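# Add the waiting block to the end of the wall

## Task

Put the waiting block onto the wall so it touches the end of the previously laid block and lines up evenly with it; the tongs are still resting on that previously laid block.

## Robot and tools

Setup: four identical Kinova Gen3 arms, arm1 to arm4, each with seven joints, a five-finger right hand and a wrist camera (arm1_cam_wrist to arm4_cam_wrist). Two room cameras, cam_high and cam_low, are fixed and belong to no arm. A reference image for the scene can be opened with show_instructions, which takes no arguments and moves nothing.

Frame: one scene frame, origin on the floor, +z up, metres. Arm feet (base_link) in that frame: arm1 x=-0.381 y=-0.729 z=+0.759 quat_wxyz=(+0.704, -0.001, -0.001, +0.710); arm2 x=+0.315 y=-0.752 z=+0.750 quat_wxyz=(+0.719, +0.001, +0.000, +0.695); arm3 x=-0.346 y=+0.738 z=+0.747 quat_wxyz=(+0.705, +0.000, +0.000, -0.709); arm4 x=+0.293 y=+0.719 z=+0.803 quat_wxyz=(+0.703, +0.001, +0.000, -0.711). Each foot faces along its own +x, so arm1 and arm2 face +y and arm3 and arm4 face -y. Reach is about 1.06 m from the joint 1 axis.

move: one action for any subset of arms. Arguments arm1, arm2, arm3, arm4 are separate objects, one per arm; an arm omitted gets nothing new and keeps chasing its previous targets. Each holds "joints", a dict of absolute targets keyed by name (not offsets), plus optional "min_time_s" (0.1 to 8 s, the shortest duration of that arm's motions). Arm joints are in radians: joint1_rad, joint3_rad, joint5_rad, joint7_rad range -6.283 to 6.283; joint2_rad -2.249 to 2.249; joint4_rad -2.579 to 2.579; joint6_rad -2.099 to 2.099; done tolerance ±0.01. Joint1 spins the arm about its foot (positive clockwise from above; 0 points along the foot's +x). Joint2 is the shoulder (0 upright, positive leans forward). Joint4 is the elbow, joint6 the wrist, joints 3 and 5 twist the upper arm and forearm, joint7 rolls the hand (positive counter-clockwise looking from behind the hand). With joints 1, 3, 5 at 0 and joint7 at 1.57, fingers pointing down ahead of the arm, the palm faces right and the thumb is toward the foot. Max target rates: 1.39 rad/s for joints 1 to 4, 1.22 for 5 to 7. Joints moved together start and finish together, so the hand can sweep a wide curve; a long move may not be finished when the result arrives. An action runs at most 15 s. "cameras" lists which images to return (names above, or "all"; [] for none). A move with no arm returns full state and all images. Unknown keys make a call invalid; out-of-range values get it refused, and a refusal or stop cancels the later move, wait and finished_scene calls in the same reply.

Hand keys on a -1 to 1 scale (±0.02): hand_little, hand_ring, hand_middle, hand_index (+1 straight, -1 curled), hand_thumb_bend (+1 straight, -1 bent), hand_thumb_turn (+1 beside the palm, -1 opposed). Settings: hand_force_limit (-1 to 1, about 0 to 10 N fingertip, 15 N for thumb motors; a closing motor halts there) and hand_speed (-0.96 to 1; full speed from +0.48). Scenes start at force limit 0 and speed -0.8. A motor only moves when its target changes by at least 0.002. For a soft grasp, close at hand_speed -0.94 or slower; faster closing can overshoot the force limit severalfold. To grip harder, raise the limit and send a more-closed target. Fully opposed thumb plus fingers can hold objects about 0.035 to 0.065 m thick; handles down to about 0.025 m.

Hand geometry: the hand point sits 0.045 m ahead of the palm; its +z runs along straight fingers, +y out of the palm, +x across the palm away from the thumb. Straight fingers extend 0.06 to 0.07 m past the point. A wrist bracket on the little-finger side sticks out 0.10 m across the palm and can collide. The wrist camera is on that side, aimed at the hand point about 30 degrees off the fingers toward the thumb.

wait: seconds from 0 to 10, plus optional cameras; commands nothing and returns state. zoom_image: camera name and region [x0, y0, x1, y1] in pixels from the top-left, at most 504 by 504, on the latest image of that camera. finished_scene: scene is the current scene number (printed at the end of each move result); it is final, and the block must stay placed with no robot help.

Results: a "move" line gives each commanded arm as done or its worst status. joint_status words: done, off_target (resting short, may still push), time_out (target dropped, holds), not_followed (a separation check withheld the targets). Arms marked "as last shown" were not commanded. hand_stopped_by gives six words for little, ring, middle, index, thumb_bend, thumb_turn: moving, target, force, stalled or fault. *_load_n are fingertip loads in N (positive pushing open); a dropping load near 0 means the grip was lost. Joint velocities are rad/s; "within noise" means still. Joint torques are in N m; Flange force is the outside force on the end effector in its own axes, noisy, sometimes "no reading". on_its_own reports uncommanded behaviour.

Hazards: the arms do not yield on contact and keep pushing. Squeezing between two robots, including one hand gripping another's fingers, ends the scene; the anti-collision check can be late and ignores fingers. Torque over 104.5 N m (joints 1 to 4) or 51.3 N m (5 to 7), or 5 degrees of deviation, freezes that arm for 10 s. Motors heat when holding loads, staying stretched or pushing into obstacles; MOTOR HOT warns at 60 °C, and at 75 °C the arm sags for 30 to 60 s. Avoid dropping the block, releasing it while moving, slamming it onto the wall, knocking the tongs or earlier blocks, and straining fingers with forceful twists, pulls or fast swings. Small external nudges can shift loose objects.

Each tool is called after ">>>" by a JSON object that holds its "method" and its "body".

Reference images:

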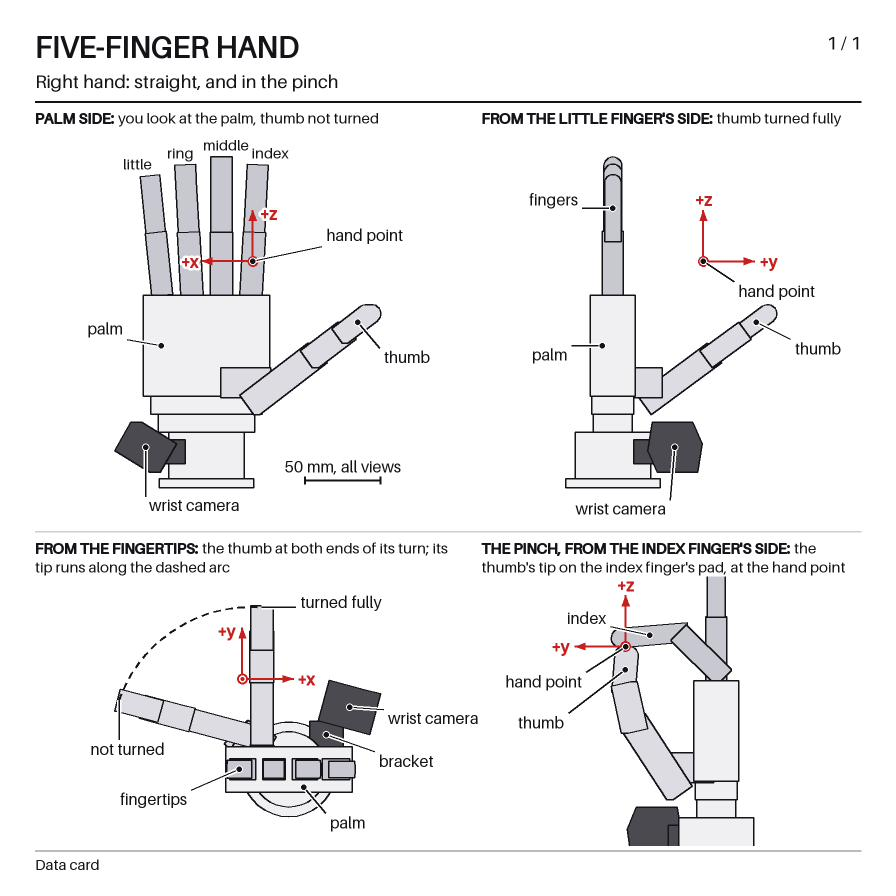

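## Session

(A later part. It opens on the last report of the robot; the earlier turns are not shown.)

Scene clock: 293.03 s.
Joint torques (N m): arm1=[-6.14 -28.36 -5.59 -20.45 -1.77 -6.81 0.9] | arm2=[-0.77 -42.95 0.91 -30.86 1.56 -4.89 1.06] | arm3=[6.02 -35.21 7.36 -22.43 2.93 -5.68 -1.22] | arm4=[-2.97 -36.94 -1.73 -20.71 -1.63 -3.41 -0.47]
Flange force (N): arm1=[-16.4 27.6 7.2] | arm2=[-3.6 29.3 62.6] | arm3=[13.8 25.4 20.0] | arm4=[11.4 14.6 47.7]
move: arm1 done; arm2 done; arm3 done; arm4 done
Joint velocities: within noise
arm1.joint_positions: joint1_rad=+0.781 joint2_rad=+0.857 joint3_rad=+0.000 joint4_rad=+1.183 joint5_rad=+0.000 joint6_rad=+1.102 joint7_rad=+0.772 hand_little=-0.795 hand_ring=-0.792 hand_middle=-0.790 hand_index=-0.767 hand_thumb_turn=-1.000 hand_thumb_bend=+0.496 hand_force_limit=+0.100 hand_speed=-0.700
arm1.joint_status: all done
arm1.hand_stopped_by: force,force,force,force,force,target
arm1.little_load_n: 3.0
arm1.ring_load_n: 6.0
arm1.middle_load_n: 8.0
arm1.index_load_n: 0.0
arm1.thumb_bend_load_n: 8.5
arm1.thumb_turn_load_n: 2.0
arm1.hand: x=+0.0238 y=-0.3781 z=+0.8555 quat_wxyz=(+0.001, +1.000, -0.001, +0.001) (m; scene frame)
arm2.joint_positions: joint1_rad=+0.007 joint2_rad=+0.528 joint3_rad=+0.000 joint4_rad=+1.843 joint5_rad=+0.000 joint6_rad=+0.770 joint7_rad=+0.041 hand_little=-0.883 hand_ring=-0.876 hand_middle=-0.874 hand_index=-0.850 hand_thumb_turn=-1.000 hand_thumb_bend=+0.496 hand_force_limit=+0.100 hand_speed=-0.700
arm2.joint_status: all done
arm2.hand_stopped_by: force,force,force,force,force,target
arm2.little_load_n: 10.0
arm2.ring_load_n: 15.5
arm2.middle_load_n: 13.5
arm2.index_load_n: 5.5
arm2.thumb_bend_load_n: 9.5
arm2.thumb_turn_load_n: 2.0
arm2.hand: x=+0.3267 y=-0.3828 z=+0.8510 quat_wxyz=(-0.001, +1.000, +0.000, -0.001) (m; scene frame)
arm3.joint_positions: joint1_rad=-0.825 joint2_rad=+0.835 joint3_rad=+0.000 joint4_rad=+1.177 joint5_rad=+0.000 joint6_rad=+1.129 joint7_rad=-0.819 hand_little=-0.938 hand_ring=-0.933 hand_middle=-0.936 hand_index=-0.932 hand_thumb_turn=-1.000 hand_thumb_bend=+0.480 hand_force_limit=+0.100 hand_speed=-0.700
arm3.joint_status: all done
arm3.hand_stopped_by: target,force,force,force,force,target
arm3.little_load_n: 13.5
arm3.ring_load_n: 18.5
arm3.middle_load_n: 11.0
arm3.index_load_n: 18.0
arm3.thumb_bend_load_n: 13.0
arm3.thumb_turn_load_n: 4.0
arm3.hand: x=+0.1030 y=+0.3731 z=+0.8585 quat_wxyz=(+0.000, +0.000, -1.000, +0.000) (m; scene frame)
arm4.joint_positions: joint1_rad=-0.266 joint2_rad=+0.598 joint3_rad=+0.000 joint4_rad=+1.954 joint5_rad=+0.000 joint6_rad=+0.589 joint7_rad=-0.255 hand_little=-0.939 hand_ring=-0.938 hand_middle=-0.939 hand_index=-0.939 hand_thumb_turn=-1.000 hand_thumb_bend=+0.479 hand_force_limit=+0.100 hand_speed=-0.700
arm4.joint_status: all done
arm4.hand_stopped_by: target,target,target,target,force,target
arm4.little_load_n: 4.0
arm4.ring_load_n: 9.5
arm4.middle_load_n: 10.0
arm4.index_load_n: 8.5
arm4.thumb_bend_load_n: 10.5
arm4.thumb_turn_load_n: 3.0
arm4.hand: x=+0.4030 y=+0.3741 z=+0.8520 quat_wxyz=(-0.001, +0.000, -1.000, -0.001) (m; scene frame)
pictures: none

>>> {"method": "move", "body": {"arm1": {"joints":{"joint1_rad":0.7803,"joint2_rad":0.8589,"joint4_rad":1.1905,"joint6_rad":1.0922,"joint7_rad":0.7718},"min_time_s":1.5}, "arm2": {"joints":{"joint1_rad":0.0059,"joint2_rad":0.5340,"joint4_rad":1.8472,"joint6_rad":0.7604,"joint7_rad":0.0398},"min_time_s":1.5}, "arm3": {"joints":{"joint1_rad":-0.8240,"joint2_rad":0.8371,"joint4_rad":1.1856,"joint6_rad":1.1189,"joint7_rad":-0.8183},"min_time_s":1.5}, "arm4": {"joints":{"joint1_rad":-0.2646,"joint2_rad":0.6053,"joint4_rad":1.9571,"joint6_rad":0.5792,"joint7_rad":-0.2533},"min_time_s":1.5}, "cameras": ["cam_high","cam_low"]}}

>>> {"method": "zoom_image", "body": {"camera": "cam_high", "region": [300, 230, 370, 310]}}

>>> {"method": "zoom_image", "body": {"camera": "cam_low", "region": [300, 270, 360, 360]}}

Scene clock: 306.43 s.
Joint torques (N m): arm1=[-4.89 -31.49 -4.51 -15.95 -1.46 -2.35 0.73] | arm2=[-1.17 -41.78 0.24 -31.15 1.08 -5.63 1.03] | arm3=[6.25 -36.88 7.36 -18.89 2.69 -2.37 -1.28] | arm4=[-1.89 -36.39 -0.5 -21.66 -1.22 -4.25 -0.54]
Flange force (N): arm1=[-5.0 14.4 15.9] | arm2=[-2.8 31.8 58.6] | arm3=[4.8 16.7 25.2] | arm4=[9.6 18.2 44.7]
move: arm1 done; arm2 done; arm3 done; arm4 done
Joint velocities: within noise
arm1.joint_positions: joint1_rad=+0.780 joint2_rad=+0.859 joint3_rad=+0.000 joint4_rad=+1.190 joint5_rad=+0.000 joint6_rad=+1.092 joint7_rad=+0.772 hand_little=-0.795 hand_ring=-0.792 hand_middle=-0.790 hand_index=-0.767 hand_thumb_turn=-1.000 hand_thumb_bend=+0.496 hand_force_limit=+0.100 hand_speed=-0.700
arm1.joint_status: all done
arm1.hand_stopped_by: force,force,force,force,force,target
arm1.little_load_n: 3.0
arm1.ring_load_n: 6.0
arm1.middle_load_n: 8.5
arm1.index_load_n: 0.0
arm1.thumb_bend_load_n: 8.5
arm1.thumb_turn_load_n: 2.0
arm1.hand: x=+0.0231 y=-0.3785 z=+0.8520 quat_wxyz=(+0.001, +1.000, -0.001, +0.001) (m; scene frame)
arm2.joint_positions: joint1_rad=+0.006 joint2_rad=+0.534 joint3_rad=+0.000 joint4_rad=+1.847 joint5_rad=+0.000 joint6_rad=+0.760 joint7_rad=+0.040 hand_little=-0.883 hand_ring=-0.876 hand_middle=-0.874 hand_index=-0.850 hand_thumb_turn=-1.000 hand_thumb_bend=+0.496 hand_force_limit=+0.100 hand_speed=-0.700
arm2.joint_status: all done
arm2.hand_stopped_by: force,force,force,force,force,target
arm2.little_load_n: 10.0
arm2.ring_load_n: 15.5
arm2.middle_load_n: 14.0
arm2.index_load_n: 5.5
arm2.thumb_bend_load_n: 9.5
arm2.thumb_turn_load_n: 2.0
arm2.hand: x=+0.3261 y=-0.3828 z=+0.8475 quat_wxyz=(-0.001, +1.000, +0.000, -0.001) (m; scene frame)
arm3.joint_positions: joint1_rad=-0.824 joint2_rad=+0.837 joint3_rad=+0.000 joint4_rad=+1.186 joint5_rad=+0.000 joint6_rad=+1.119 joint7_rad=-0.818 hand_little=-0.938 hand_ring=-0.933 hand_middle=-0.936 hand_index=-0.932 hand_thumb_turn=-1.000 hand_thumb_bend=+0.480 hand_force_limit=+0.100 hand_speed=-0.700
arm3.joint_status: all done
arm3.hand_stopped_by: target,force,force,force,force,target
arm3.little_load_n: 13.5
arm3.ring_load_n: 18.0
arm3.middle_load_n: 11.0
arm3.index_load_n: 18.0
arm3.thumb_bend_load_n: 13.0
arm3.thumb_turn_load_n: 4.0
arm3.hand: x=+0.1022 y=+0.3735 z=+0.8549 quat_wxyz=(+0.000, +0.000, -1.000, +0.000) (m; scene frame)
arm4.joint_positions: joint1_rad=-0.265 joint2_rad=+0.605 joint3_rad=+0.000 joint4_rad=+1.957 joint5_rad=+0.000 joint6_rad=+0.579 joint7_rad=-0.253 hand_little=-0.939 hand_ring=-0.938 hand_middle=-0.939 hand_index=-0.939 hand_thumb_turn=-1.000 hand_thumb_bend=+0.479 hand_force_limit=+0.100 hand_speed=-0.700
arm4.joint_status: all done
arm4.hand_stopped_by: target,target,target,target,force,target
arm4.little_load_n: 4.0
arm4.ring_load_n: 9.5
arm4.middle_load_n: 9.5
arm4.index_load_n: 8.5
arm4.thumb_bend_load_n: 11.0
arm4.thumb_turn_load_n: 3.0
arm4.hand: x=+0.4025 y=+0.3741 z=+0.8486 quat_wxyz=(-0.001, +0.000, -1.000, -0.001) (m; scene frame)
pictures: cam_high, cam_low
Images, in order (width x height): cam_high 672x504, cam_low 672x504.

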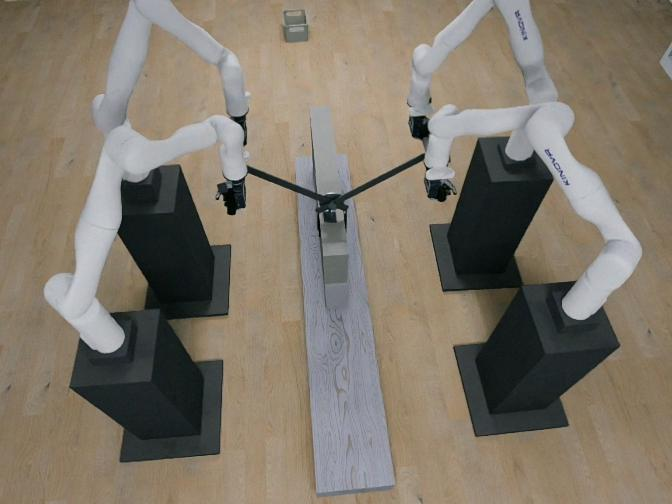

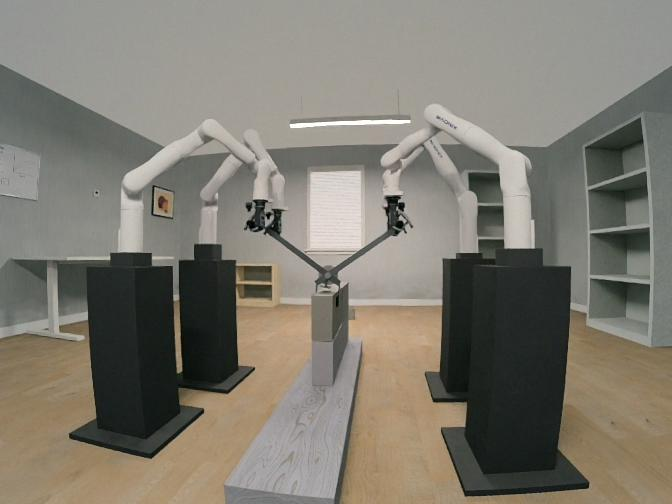

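Scaled by 6.300 from the camera's 672x504 image, which has a finer 960x720 frame.

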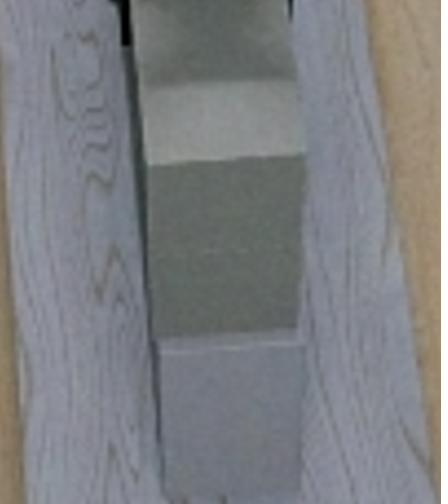

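Scaled by 5.600 from the camera's 672x504 image, which has a finer 960x720 frame.

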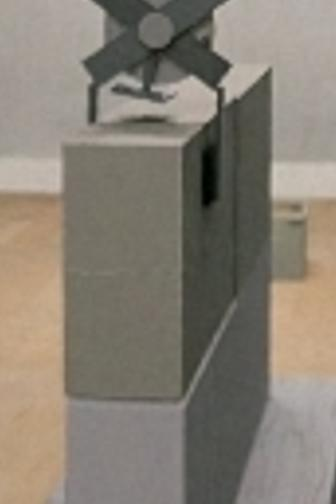

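>>> {"method": "move", "body": {"arm1": {"joints":{"joint1_rad":0.7803,"joint2_rad":0.8618,"joint4_rad":1.1931,"joint6_rad":1.0867,"joint7_rad":0.7718},"min_time_s":1.5}, "arm2": {"joints":{"joint1_rad":0.0059,"joint2_rad":0.5418,"joint4_rad":1.8517,"joint6_rad":0.7481,"joint7_rad":0.0398},"min_time_s":1.5}, "arm3": {"joints":{"joint1_rad":-0.8240,"joint2_rad":0.8397,"joint4_rad":1.1882,"joint6_rad":1.1137,"joint7_rad":-0.8183},"min_time_s":1.5}, "arm4": {"joints":{"joint1_rad":-0.2646,"joint2_rad":0.6146,"joint4_rad":1.9599,"joint6_rad":0.5671,"joint7_rad":-0.2533},"min_time_s":1.5}, "cameras": ["cam_high","cam_low"]}}

>>> {"method": "zoom_image", "body": {"camera": "cam_high", "region": [300, 230, 370, 310]}}

>>> {"method": "zoom_image", "body": {"camera": "cam_low", "region": [300, 270, 360, 360]}}

Scene clock: 312.93 s.
Joint torques (N m): arm1=[-6.59 -26.15 -6.27 -11.52 -2.52 -1.14 0.39] | arm2=[-4.66 -19.85 -3.22 -26.92 -0.22 -11.57 0.49] | arm3=[9.75 -33.93 10.01 -17.17 4.31 -2.37 -0.74] | arm4=[2.88 -17.22 4.81 -24.03 1.3 -12.16 -0.57]
Flange force (N): arm1=[1.9 12.6 7.6] | arm2=[5.2 45.4 -2.6] | arm3=[-0.9 20.6 19.8] | arm4=[2.1 40.3 -17.7]
move: arm1 done; arm2 done; arm3 done; arm4 done
Joint velocities: within noise
arm1.joint_positions: joint1_rad=+0.780 joint2_rad=+0.862 joint3_rad=+0.000 joint4_rad=+1.193 joint5_rad=+0.000 joint6_rad=+1.087 joint7_rad=+0.772 hand_little=-0.795 hand_ring=-0.792 hand_middle=-0.790 hand_index=-0.767 hand_thumb_turn=-1.000 hand_thumb_bend=+0.496 hand_force_limit=+0.100 hand_speed=-0.700
arm1.joint_status: all done
arm1.hand_stopped_by: force,force,force,force,force,target
arm1.little_load_n: 4.0
arm1.ring_load_n: 6.5
arm1.middle_load_n: 8.0
arm1.index_load_n: 0.0
arm1.thumb_bend_load_n: 8.5
arm1.thumb_turn_load_n: 1.5
arm1.hand: x=+0.0231 y=-0.3785 z=+0.8496 quat_wxyz=(+0.001, +1.000, -0.001, +0.001) (m; scene frame)
arm2.joint_positions: joint1_rad=+0.006 joint2_rad=+0.542 joint3_rad=+0.000 joint4_rad=+1.852 joint5_rad=+0.000 joint6_rad=+0.748 joint7_rad=+0.040 hand_little=-0.883 hand_ring=-0.876 hand_middle=-0.874 hand_index=-0.850 hand_thumb_turn=-1.000 hand_thumb_bend=+0.496 hand_force_limit=+0.100 hand_speed=-0.700
arm2.joint_status: all done
arm2.hand_stopped_by: force,force,force,force,force,target
arm2.little_load_n: 10.0
arm2.ring_load_n: 15.0
arm2.middle_load_n: 12.5
arm2.index_load_n: 3.5
arm2.thumb_bend_load_n: 10.0
arm2.thumb_turn_load_n: 2.0
arm2.hand: x=+0.3262 y=-0.3828 z=+0.8432 quat_wxyz=(-0.001, +1.000, +0.000, -0.001) (m; scene frame)
arm3.joint_positions: joint1_rad=-0.824 joint2_rad=+0.840 joint3_rad=+0.000 joint4_rad=+1.188 joint5_rad=+0.000 joint6_rad=+1.114 joint7_rad=-0.818 hand_little=-0.938 hand_ring=-0.933 hand_middle=-0.936 hand_index=-0.932 hand_thumb_turn=-1.000 hand_thumb_bend=+0.480 hand_force_limit=+0.100 hand_speed=-0.700
arm3.joint_status: all done
arm3.hand_stopped_by: target,force,force,force,force,target
arm3.little_load_n: 12.5
arm3.ring_load_n: 18.5
arm3.middle_load_n: 11.5
arm3.index_load_n: 20.0
arm3.thumb_bend_load_n: 13.0
arm3.thumb_turn_load_n: 4.0
arm3.hand: x=+0.1022 y=+0.3734 z=+0.8527 quat_wxyz=(+0.000, +0.000, -1.000, +0.000) (m; scene frame)
arm4.joint_positions: joint1_rad=-0.265 joint2_rad=+0.615 joint3_rad=+0.000 joint4_rad=+1.960 joint5_rad=+0.000 joint6_rad=+0.567 joint7_rad=-0.253 hand_little=-0.940 hand_ring=-0.939 hand_middle=-0.939 hand_index=-0.939 hand_thumb_turn=-1.000 hand_thumb_bend=+0.479 hand_force_limit=+0.100 hand_speed=-0.700
arm4.joint_status: all done
arm4.hand_stopped_by: target,target,target,target,force,target
arm4.little_load_n: 0.0
arm4.ring_load_n: 3.5
arm4.middle_load_n: 4.0
arm4.index_load_n: 4.0
arm4.thumb_bend_load_n: 11.0
arm4.thumb_turn_load_n: 3.0
arm4.hand: x=+0.4025 y=+0.3741 z=+0.8443 quat_wxyz=(-0.001, +0.000, -1.000, -0.001) (m; scene frame)
pictures: cam_high, cam_low
Images, in order (width x height): cam_high 672x504, cam_low 672x504.

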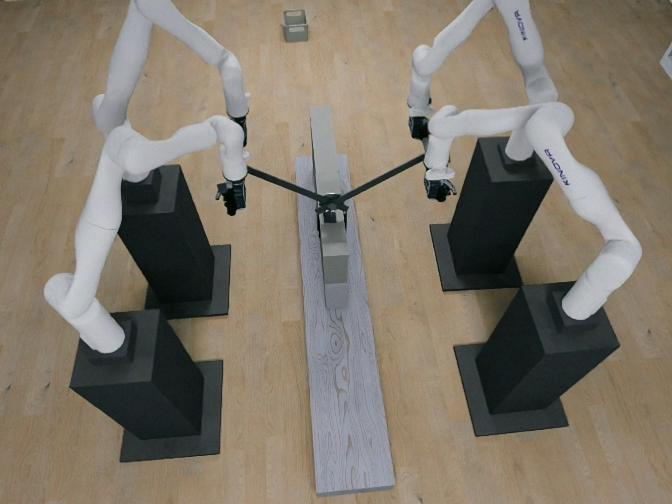

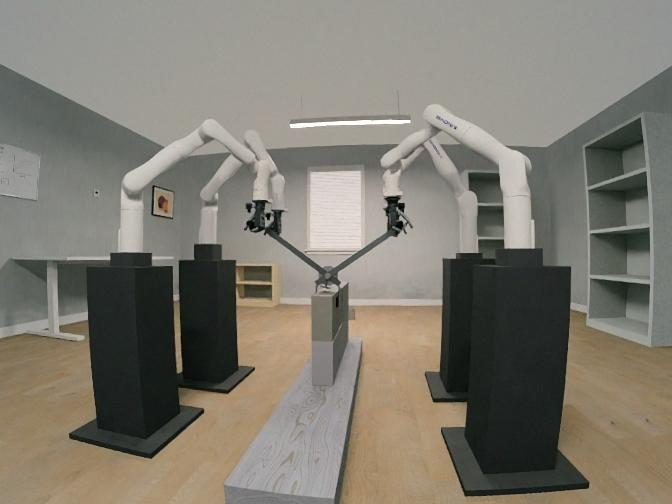

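Scaled by 6.300 from the camera's 672x504 image, which has a finer 960x720 frame.

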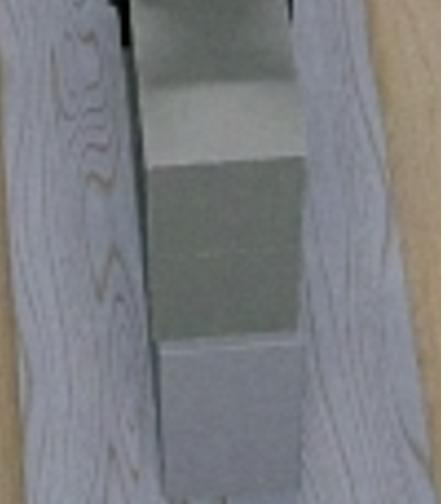

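Scaled by 5.600 from the camera's 672x504 image, which has a finer 960x720 frame.

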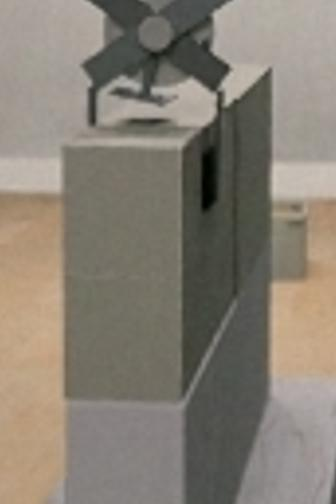

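>>> {"method": "zoom_image", "body": {"camera": "cam_high", "region": [305, 100, 355, 200]}}

>>> {"method": "zoom_image", "body": {"camera": "cam_low", "region": [325, 275, 355, 325]}}

>>> {"method": "zoom_image", "body": {"camera": "cam_high", "region": [310, 270, 360, 310]}}

Scaled by 5.040 from the camera's 672x504 image, which has a finer 960x720 frame.

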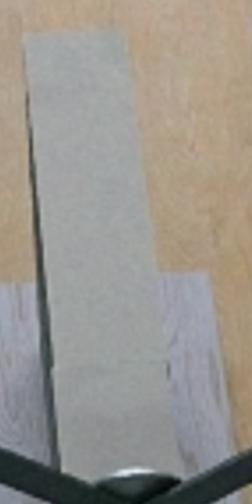

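Scaled by 10.080 from the camera's 672x504 image, which has a finer 960x720 frame.

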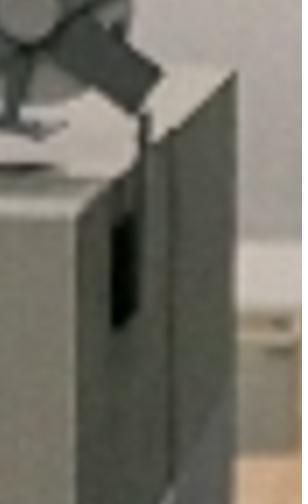

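Scaled by 10.080 from the camera's 672x504 image, which has a finer 960x720 frame.

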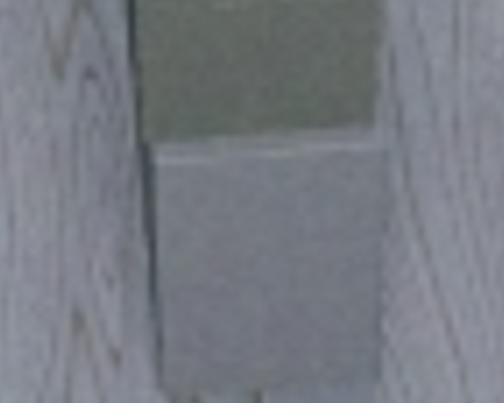

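>>> {"method": "zoom_image", "body": {"camera": "cam_high", "region": [308, 160, 348, 190]}}

>>> {"method": "zoom_image", "body": {"camera": "cam_high", "region": [305, 100, 355, 135]}}

Scaled by 12.600 from the camera's 672x504 image, which has a finer 960x720 frame.

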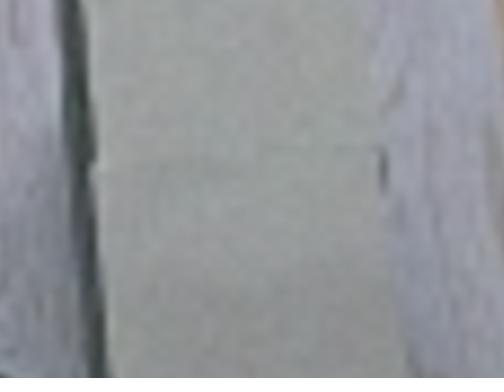

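Scaled by 10.080 from the camera's 672x504 image, which has a finer 960x720 frame.

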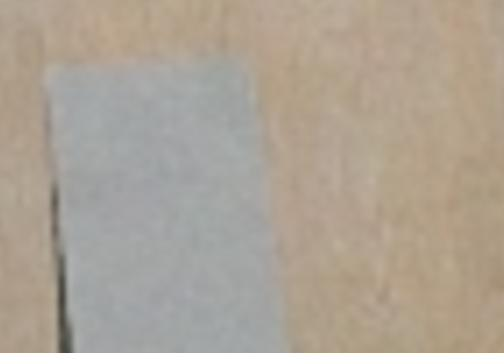

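>>> {"method": "move", "body": {"arm1": {"joints":{"joint1_rad":0.7912,"joint2_rad":0.8652,"joint4_rad":1.2335,"joint6_rad":1.0429,"joint7_rad":0.7827},"min_time_s":1.5}, "arm2": {"joints":{"joint1_rad":0.0075,"joint2_rad":0.5469,"joint4_rad":1.8920,"joint6_rad":0.7027,"joint7_rad":0.0414},"min_time_s":1.5}, "arm3": {"joints":{"joint1_rad":-0.8346,"joint2_rad":0.8399,"joint4_rad":1.2329,"joint6_rad":1.0688,"joint7_rad":-0.8289},"min_time_s":1.5}, "arm4": {"joints":{"joint1_rad":-0.2687,"joint2_rad":0.6284,"joint4_rad":1.9950,"joint6_rad":0.5182,"joint7_rad":-0.2574},"min_time_s":1.5}, "cameras": ["cam_high","cam_low"]}}

>>> {"method": "zoom_image", "body": {"camera": "cam_high", "region": [300, 160, 370, 300]}}

Scene clock: 337.13 s.
Joint torques (N m): arm1=[3.72 -19.76 2.15 -4.03 0.97 1.97 -0.11] | arm2=[1.13 -20.47 1.08 -5.73 -0.68 3.34 -0.55] | arm3=[1.33 -21.69 2.34 -5.21 -0.85 3.22 -1.96] | arm4=[-3.17 -16.89 -2.26 1.11 -0.9 3.56 0.13]
Flange force (N): arm1=[-0.3 -8.0 -0.4] | arm2=[-1.3 -1.3 20.4] | arm3=[-0.3 -1.9 5.4] | arm4=[5.1 -13.6 10.7]
move: arm1 done; arm2 done; arm3 done; arm4 done
Joint velocities: within noise
arm1.joint_positions: joint1_rad=+0.791 joint2_rad=+0.865 joint3_rad=+0.000 joint4_rad=+1.233 joint5_rad=+0.000 joint6_rad=+1.043 joint7_rad=+0.783 hand_little=-0.795 hand_ring=-0.792 hand_middle=-0.790 hand_index=-0.767 hand_thumb_turn=-1.000 hand_thumb_bend=+0.496 hand_force_limit=+0.100 hand_speed=-0.700
arm1.joint_status: all done
arm1.hand_stopped_by: force,force,force,force,force,target
arm1.little_load_n: 2.5
arm1.ring_load_n: 5.5
arm1.middle_load_n: 7.5
arm1.index_load_n: 0.0
arm1.thumb_bend_load_n: 8.5
arm1.thumb_turn_load_n: 2.0
arm1.hand: x=+0.0235 y=-0.3873 z=+0.8365 quat_wxyz=(+0.001, +1.000, -0.001, +0.001) (m; scene frame)
arm2.joint_positions: joint1_rad=+0.008 joint2_rad=+0.547 joint3_rad=+0.000 joint4_rad=+1.892 joint5_rad=+0.000 joint6_rad=+0.703 joint7_rad=+0.041 hand_little=-0.883 hand_ring=-0.876 hand_middle=-0.874 hand_index=-0.850 hand_thumb_turn=-1.000 hand_thumb_bend=+0.496 hand_force_limit=+0.100 hand_speed=-0.700
arm2.joint_status: all done
arm2.hand_stopped_by: force,force,force,force,force,target
arm2.little_load_n: 11.0
arm2.ring_load_n: 17.0
arm2.middle_load_n: 15.5
arm2.index_load_n: 8.0
arm2.thumb_bend_load_n: 9.5
arm2.thumb_turn_load_n: 2.0
arm2.hand: x=+0.3264 y=-0.3917 z=+0.8326 quat_wxyz=(-0.001, +1.000, +0.000, -0.001) (m; scene frame)
arm3.joint_positions: joint1_rad=-0.835 joint2_rad=+0.840 joint3_rad=+0.000 joint4_rad=+1.233 joint5_rad=+0.000 joint6_rad=+1.069 joint7_rad=-0.829 hand_little=-0.938 hand_ring=-0.933 hand_middle=-0.936 hand_index=-0.932 hand_thumb_turn=-1.000 hand_thumb_bend=+0.480 hand_force_limit=+0.100 hand_speed=-0.700
arm3.joint_status: all done
arm3.hand_stopped_by: target,force,force,force,force,target
arm3.little_load_n: 14.5
arm3.ring_load_n: 21.0
arm3.middle_load_n: 13.5
arm3.index_load_n: 23.5
arm3.thumb_bend_load_n: 12.5
arm3.thumb_turn_load_n: 4.0
arm3.hand: x=+0.1019 y=+0.3822 z=+0.8401 quat_wxyz=(+0.000, +0.000, -1.000, +0.000) (m; scene frame)
arm4.joint_positions: joint1_rad=-0.269 joint2_rad=+0.628 joint3_rad=+0.000 joint4_rad=+1.995 joint5_rad=+0.000 joint6_rad=+0.518 joint7_rad=-0.257 hand_little=-0.940 hand_ring=-0.939 hand_middle=-0.940 hand_index=-0.940 hand_thumb_turn=-1.000 hand_thumb_bend=+0.479 hand_force_limit=+0.100 hand_speed=-0.700
arm4.joint_status: all done
arm4.hand_stopped_by: target,target,target,target,force,target
arm4.little_load_n: 0.0
arm4.ring_load_n: 1.5
arm4.middle_load_n: 2.0
arm4.index_load_n: 3.0
arm4.thumb_bend_load_n: 9.5
arm4.thumb_turn_load_n: 2.0
arm4.hand: x=+0.4020 y=+0.3826 z=+0.8330 quat_wxyz=(-0.001, +0.000, -1.000, -0.001) (m; scene frame)
pictures: cam_high, cam_low
Images, in order (width x height): cam_high 672x504, cam_low 672x504.

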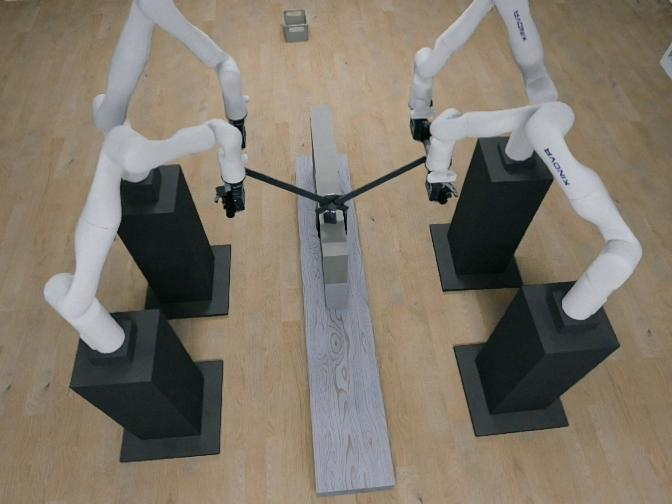

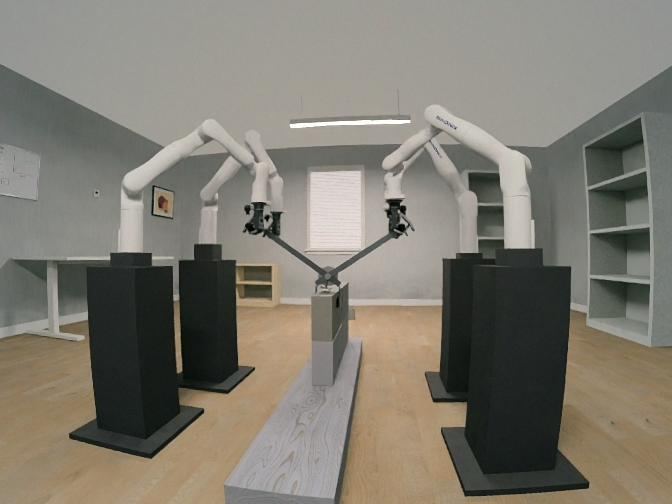

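Scaled by 3.600 from the camera's 672x504 image, which has a finer 960x720 frame.

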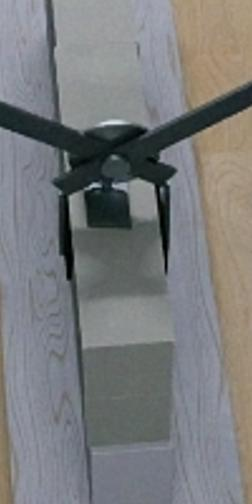

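>>> {"method": "move", "body": {"arm1": {"joints":{"joint1_rad":0.8093,"joint2_rad":0.8873,"joint4_rad":1.3049,"joint6_rad":0.9494,"joint7_rad":0.8008},"min_time_s":1.8}, "arm2": {"joints":{"joint1_rad":0.0090,"joint2_rad":0.5887,"joint4_rad":1.9685,"joint6_rad":0.5844,"joint7_rad":0.0429},"min_time_s":1.8}, "arm3": {"joints":{"joint1_rad":-0.8536,"joint2_rad":0.8592,"joint4_rad":1.3095,"joint6_rad":0.9729,"joint7_rad":-0.8479},"min_time_s":1.8}, "arm4": {"joints":{"joint1_rad":-0.2784,"joint2_rad":0.6866,"joint4_rad":2.0577,"joint6_rad":0.3973,"joint7_rad":-0.2671},"min_time_s":1.8}, "cameras": ["cam_high"]}}

>>> {"method": "zoom_image", "body": {"camera": "cam_high", "region": [300, 160, 370, 300]}}

Scene clock: 340.30 s.
Joint torques (N m): arm1=[3.96 -21.85 2.65 -4.65 1.12 1.95 -0.16] | arm2=[1.66 -17.8 2.16 -2.16 0.14 3.84 -0.68] | arm3=[0.68 -22.96 1.32 -4.25 -1.74 3.72 -1.77] | arm4=[-3.36 -15.42 -2.65 2.43 -0.89 3.23 0.07]
Flange force (N): arm1=[-0.8 -8.1 3.8] | arm2=[-2.0 -4.4 15.4] | arm3=[-2.5 -5.2 8.3] | arm4=[6.1 -13.3 7.5]
move: arm1 done; arm2 done; arm3 done; arm4 done
Joint velocities: within noise
arm1.joint_positions: joint1_rad=+0.809 joint2_rad=+0.887 joint3_rad=+0.000 joint4_rad=+1.305 joint5_rad=+0.000 joint6_rad=+0.949 joint7_rad=+0.801 hand_little=-0.796 hand_ring=-0.793 hand_middle=-0.790 hand_index=-0.767 hand_thumb_turn=-1.000 hand_thumb_bend=+0.496 hand_force_limit=+0.100 hand_speed=-0.700
arm1.joint_status: all done
arm1.hand_stopped_by: force,force,force,force,force,target
arm1.little_load_n: 0.5
arm1.ring_load_n: 2.5
arm1.middle_load_n: 7.5
arm1.index_load_n: 0.0
arm1.thumb_bend_load_n: 8.5
arm1.thumb_turn_load_n: 1.5
arm1.hand: x=+0.0236 y=-0.4023 z=+0.8047 quat_wxyz=(+0.001, +1.000, -0.001, +0.001) (m; scene frame)
arm2.joint_positions: joint1_rad=+0.009 joint2_rad=+0.589 joint3_rad=+0.000 joint4_rad=+1.968 joint5_rad=+0.000 joint6_rad=+0.584 joint7_rad=+0.043 hand_little=-0.884 hand_ring=-0.876 hand_middle=-0.874 hand_index=-0.850 hand_thumb_turn=-1.000 hand_thumb_bend=+0.496 hand_force_limit=+0.100 hand_speed=-0.700
arm2.joint_status: all done
arm2.hand_stopped_by: force,force,force,force,force,target
arm2.little_load_n: 6.5
arm2.ring_load_n: 12.0
arm2.middle_load_n: 12.5
arm2.index_load_n: 3.5
arm2.thumb_bend_load_n: 8.5
arm2.thumb_turn_load_n: 2.5
arm2.hand: x=+0.3264 y=-0.4066 z=+0.8008 quat_wxyz=(-0.001, +1.000, +0.000, -0.001) (m; scene frame)
arm3.joint_positions: joint1_rad=-0.854 joint2_rad=+0.859 joint3_rad=+0.000 joint4_rad=+1.310 joint5_rad=+0.000 joint6_rad=+0.973 joint7_rad=-0.848 hand_little=-0.938 hand_ring=-0.933 hand_middle=-0.936 hand_index=-0.932 hand_thumb_turn=-1.000 hand_thumb_bend=+0.480 hand_force_limit=+0.100 hand_speed=-0.700
arm3.joint_status: all done
arm3.hand_stopped_by: target,force,force,force,force,target
arm3.little_load_n: 8.0
arm3.ring_load_n: 15.0
arm3.middle_load_n: 10.5
arm3.index_load_n: 18.0
arm3.thumb_bend_load_n: 11.0
arm3.thumb_turn_load_n: 3.5
arm3.hand: x=+0.1020 y=+0.3971 z=+0.8083 quat_wxyz=(+0.000, +0.000, -1.000, +0.000) (m; scene frame)
arm4.joint_positions: joint1_rad=-0.278 joint2_rad=+0.687 joint3_rad=+0.000 joint4_rad=+2.058 joint5_rad=+0.000 joint6_rad=+0.397 joint7_rad=-0.267 hand_little=-0.940 hand_ring=-0.939 hand_middle=-0.940 hand_index=-0.940 hand_thumb_turn=-1.000 hand_thumb_bend=+0.479 hand_force_limit=+0.100 hand_speed=-0.700
arm4.joint_status: all done
arm4.hand_stopped_by: target,target,target,target,force,target
arm4.little_load_n: 0.5
arm4.ring_load_n: 0.5
arm4.middle_load_n: 1.5
arm4.index_load_n: 3.0
arm4.thumb_bend_load_n: 9.5
arm4.thumb_turn_load_n: 2.0
arm4.hand: x=+0.4020 y=+0.3976 z=+0.8013 quat_wxyz=(-0.001, +0.000, -1.000, -0.001) (m; scene frame)
pictures: cam_high
Images, in order (width x height): cam_high 672x504.

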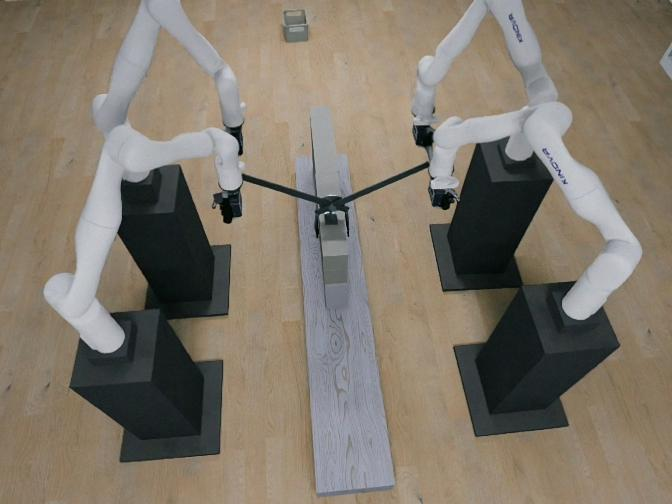

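Scaled by 3.600 from the camera's 672x504 image, which has a finer 960x720 frame.

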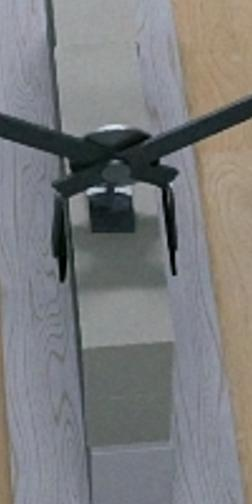

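>>> {"method": "move", "body": {"arm1": {"joints":{"joint1_rad":0.8258,"joint2_rad":0.9124,"joint4_rad":1.3589,"joint6_rad":0.8703,"joint7_rad":0.8173},"min_time_s":1.6}, "arm2": {"joints":{"joint1_rad":0.0104,"joint2_rad":0.6340,"joint4_rad":2.0295,"joint6_rad":0.4781,"joint7_rad":0.0443},"min_time_s":1.6}, "arm3": {"joints":{"joint1_rad":-0.8710,"joint2_rad":0.8821,"joint4_rad":1.3680,"joint6_rad":0.8915,"joint7_rad":-0.8653},"min_time_s":1.6}, "arm4": {"joints":{"joint1_rad":-0.2877,"joint2_rad":0.7461,"joint4_rad":2.1060,"joint6_rad":0.2895,"joint7_rad":-0.2764},"min_time_s":1.6}}}

>>> {"method": "move", "body": {"arm1": {"joints":{"joint1_rad":0.8334,"joint2_rad":0.9458,"joint4_rad":1.3853,"joint6_rad":0.8105,"joint7_rad":0.8249},"min_time_s":1.6}, "arm2": {"joints":{"joint1_rad":0.0112,"joint2_rad":0.6884,"joint4_rad":2.0602,"joint6_rad":0.3930,"joint7_rad":0.0451},"min_time_s":1.6}, "arm3": {"joints":{"joint1_rad":-0.8792,"joint2_rad":0.9143,"joint4_rad":1.3982,"joint6_rad":0.8291,"joint7_rad":-0.8735},"min_time_s":1.6}, "arm4": {"joints":{"joint1_rad":-0.2918,"joint2_rad":0.8108,"joint4_rad":2.1241,"joint6_rad":0.2067,"joint7_rad":-0.2805},"min_time_s":1.6}, "cameras": ["cam_high","cam_low"]}}

>>> {"method": "zoom_image", "body": {"camera": "cam_high", "region": [270, 160, 400, 300]}}

>>> {"method": "zoom_image", "body": {"camera": "cam_low", "region": [230, 180, 430, 380]}}

Scene clock: 344.27 s.
Joint torques (N m): arm1=[3.79 -21.85 2.67 -4.75 1.07 1.59 -0.07] | arm2=[1.71 -16.72 2.74 1.26 0.55 4.88 -0.53] | arm3=[0.05 -24.02 0.44 -3.09 -2.34 4.21 -1.8] | arm4=[-3.28 -14.13 -2.77 3.53 -0.81 3 -0.1]
Flange force (N): arm1=[-1.7 -7.1 3.8] | arm2=[-2.2 -8.6 15.6] | arm3=[-4.6 -8.6 11.2] | arm4=[6.6 -13.1 4.5]
move: arm1 done; arm2 done; arm3 done; arm4 done
Joint velocities: within noise
arm1.joint_positions: joint1_rad=+0.826 joint2_rad=+0.912 joint3_rad=+0.000 joint4_rad=+1.359 joint5_rad=+0.000 joint6_rad=+0.870 joint7_rad=+0.817 hand_little=-0.796 hand_ring=-0.793 hand_middle=-0.790 hand_index=-0.767 hand_thumb_turn=-1.000 hand_thumb_bend=+0.496 hand_force_limit=+0.100 hand_speed=-0.700
arm1.joint_status: all done
arm1.hand_stopped_by: force,force,force,force,force,target
arm1.little_load_n: 0.0
arm1.ring_load_n: 2.5
arm1.middle_load_n: 7.5
arm1.index_load_n: 0.0
arm1.thumb_bend_load_n: 8.0
arm1.thumb_turn_load_n: 1.5
arm1.hand: x=+0.0236 y=-0.4155 z=+0.7768 quat_wxyz=(+0.001, +1.000, -0.001, +0.001) (m; scene frame)
arm2.joint_positions: joint1_rad=+0.010 joint2_rad=+0.634 joint3_rad=+0.000 joint4_rad=+2.029 joint5_rad=+0.000 joint6_rad=+0.478 joint7_rad=+0.044 hand_little=-0.885 hand_ring=-0.876 hand_middle=-0.874 hand_index=-0.851 hand_thumb_turn=-1.000 hand_thumb_bend=+0.496 hand_force_limit=+0.100 hand_speed=-0.700
arm2.joint_status: all done
arm2.hand_stopped_by: force,force,force,force,force,target
arm2.little_load_n: 2.5
arm2.ring_load_n: 7.0
arm2.middle_load_n: 9.0
arm2.index_load_n: 0.0
arm2.thumb_bend_load_n: 7.5
arm2.thumb_turn_load_n: 2.0
arm2.hand: x=+0.3264 y=-0.4198 z=+0.7730 quat_wxyz=(-0.001, +1.000, +0.000, -0.001) (m; scene frame)
arm3.joint_positions: joint1_rad=-0.871 joint2_rad=+0.882 joint3_rad=+0.000 joint4_rad=+1.368 joint5_rad=+0.000 joint6_rad=+0.892 joint7_rad=-0.865 hand_little=-0.939 hand_ring=-0.933 hand_middle=-0.936 hand_index=-0.932 hand_thumb_turn=-1.000 hand_thumb_bend=+0.480 hand_force_limit=+0.100 hand_speed=-0.700
arm3.joint_status: all done
arm3.hand_stopped_by: target,force,force,force,force,target
arm3.little_load_n: 3.0
arm3.ring_load_n: 9.0
arm3.middle_load_n: 8.0
arm3.index_load_n: 13.5
arm3.thumb_bend_load_n: 10.0
arm3.thumb_turn_load_n: 3.0
arm3.hand: x=+0.1020 y=+0.4102 z=+0.7804 quat_wxyz=(+0.000, +0.000, -1.000, +0.000) (m; scene frame)
arm4.joint_positions: joint1_rad=-0.288 joint2_rad=+0.746 joint3_rad=+0.000 joint4_rad=+2.106 joint5_rad=+0.000 joint6_rad=+0.289 joint7_rad=-0.276 hand_little=-0.940 hand_ring=-0.939 hand_middle=-0.940 hand_index=-0.940 hand_thumb_turn=-1.000 hand_thumb_bend=+0.479 hand_force_limit=+0.100 hand_speed=-0.700
arm4.joint_status: all done
arm4.hand_stopped_by: target,target,target,target,force,target
arm4.little_load_n: 0.0
arm4.ring_load_n: 0.0
arm4.middle_load_n: 0.5
arm4.index_load_n: 3.0
arm4.thumb_bend_load_n: 9.5
arm4.thumb_turn_load_n: 2.0
arm4.hand: x=+0.4021 y=+0.4109 z=+0.7735 quat_wxyz=(-0.001, +0.000, -1.000, -0.001) (m; scene frame)
pictures: none

Scene clock: 346.17 s.
Joint torques (N m): arm1=[-0.46 -23.09 -1.28 -7.17 -0.3 0.01 0.13] | arm2=[0.06 -16.47 1.38 -4.84 0.62 0.52 -0.26] | arm3=[2.77 -22.74 4.11 -10.51 0.53 -1.78 -0.93] | arm4=[-0.63 -15.89 0.59 -0.88 -0.15 0.37 -0.15]
Flange force (N): arm1=[-1.5 2.0 3.6] | arm2=[-0.3 5.6 5.3] | arm3=[7.1 10.7 0.4] | arm4=[1.7 -2.3 1.9]
move: arm1 done; arm2 done; arm3 done; arm4 done
Joint velocities: within noise
arm1.joint_positions: joint1_rad=+0.833 joint2_rad=+0.946 joint3_rad=+0.000 joint4_rad=+1.385 joint5_rad=+0.000 joint6_rad=+0.810 joint7_rad=+0.825 hand_little=-0.796 hand_ring=-0.793 hand_middle=-0.790 hand_index=-0.767 hand_thumb_turn=-1.000 hand_thumb_bend=+0.496 hand_force_limit=+0.100 hand_speed=-0.700
arm1.joint_status: all done
arm1.hand_stopped_by: force,force,force,force,force,target
arm1.little_load_n: 0.0
arm1.ring_load_n: 1.5
arm1.middle_load_n: 7.5
arm1.index_load_n: 0.0
arm1.thumb_bend_load_n: 8.0
arm1.thumb_turn_load_n: 1.5
arm1.hand: x=+0.0235 y=-0.4217 z=+0.7515 quat_wxyz=(+0.001, +1.000, -0.001, +0.001) (m; scene frame)
arm2.joint_positions: joint1_rad=+0.011 joint2_rad=+0.688 joint3_rad=+0.000 joint4_rad=+2.060 joint5_rad=+0.000 joint6_rad=+0.393 joint7_rad=+0.045 hand_little=-0.885 hand_ring=-0.877 hand_middle=-0.875 hand_index=-0.851 hand_thumb_turn=-1.000 hand_thumb_bend=+0.496 hand_force_limit=+0.100 hand_speed=-0.700
arm2.joint_status: all done
arm2.hand_stopped_by: force,force,force,force,force,target
arm2.little_load_n: 0.5
arm2.ring_load_n: 3.0
arm2.middle_load_n: 6.0
arm2.index_load_n: 0.5
arm2.thumb_bend_load_n: 7.5
arm2.thumb_turn_load_n: 1.5
arm2.hand: x=+0.3264 y=-0.4260 z=+0.7476 quat_wxyz=(-0.001, +1.000, +0.000, -0.001) (m; scene frame)
arm3.joint_positions: joint1_rad=-0.879 joint2_rad=+0.914 joint3_rad=+0.000 joint4_rad=+1.398 joint5_rad=+0.000 joint6_rad=+0.829 joint7_rad=-0.874 hand_little=-0.939 hand_ring=-0.934 hand_middle=-0.937 hand_index=-0.933 hand_thumb_turn=-1.000 hand_thumb_bend=+0.480 hand_force_limit=+0.100 hand_speed=-0.700
arm3.joint_status: all done
arm3.hand_stopped_by: target,force,force,force,force,target
arm3.little_load_n: 1.5
arm3.ring_load_n: 4.5
arm3.middle_load_n: 4.5
arm3.index_load_n: 6.0
arm3.thumb_bend_load_n: 9.0
arm3.thumb_turn_load_n: 2.0
arm3.hand: x=+0.1019 y=+0.4165 z=+0.7549 quat_wxyz=(+0.000, +0.000, -1.000, +0.000) (m; scene frame)
arm4.joint_positions: joint1_rad=-0.292 joint2_rad=+0.811 joint3_rad=+0.000 joint4_rad=+2.124 joint5_rad=+0.000 joint6_rad=+0.207 joint7_rad=-0.281 hand_little=-0.940 hand_ring=-0.939 hand_middle=-0.940 hand_index=-0.940 hand_thumb_turn=-1.000 hand_thumb_bend=+0.479 hand_force_limit=+0.100 hand_speed=-0.700
arm4.joint_status: all done
arm4.hand_stopped_by: target,target,target,target,force,target
arm4.little_load_n: 0.0
arm4.ring_load_n: 0.0
arm4.middle_load_n: 0.0
arm4.index_load_n: 0.0
arm4.thumb_bend_load_n: 9.5
arm4.thumb_turn_load_n: 2.0
arm4.hand: x=+0.4020 y=+0.4169 z=+0.7480 quat_wxyz=(-0.001, +0.000, -1.000, -0.001) (m; scene frame)
pictures: cam_high, cam_low
Images, in order (width x height): cam_high 672x504, cam_low 672x504.

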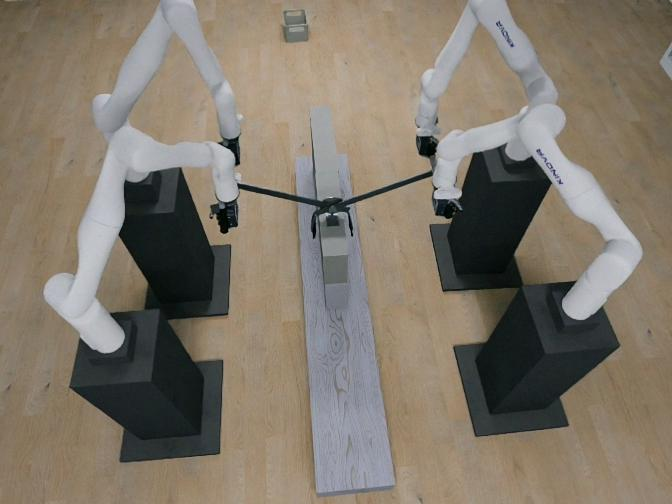

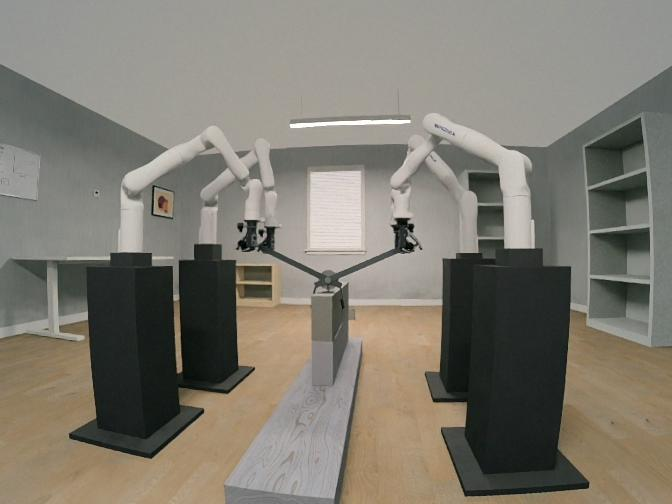

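Scaled by 3.600 from the camera's 672x504 image, which has a finer 960x720 frame.

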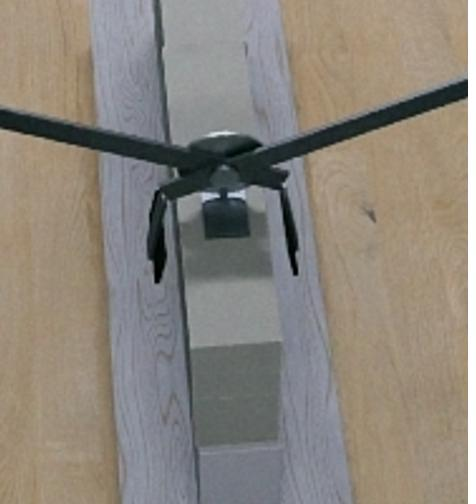

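Scaled by 2.520 from the camera's 672x504 image, which has a finer 960x720 frame.

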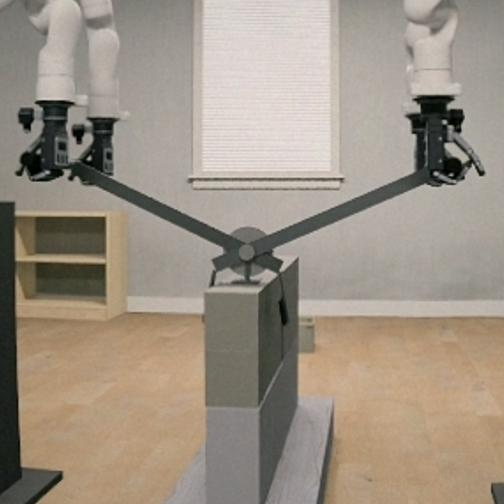

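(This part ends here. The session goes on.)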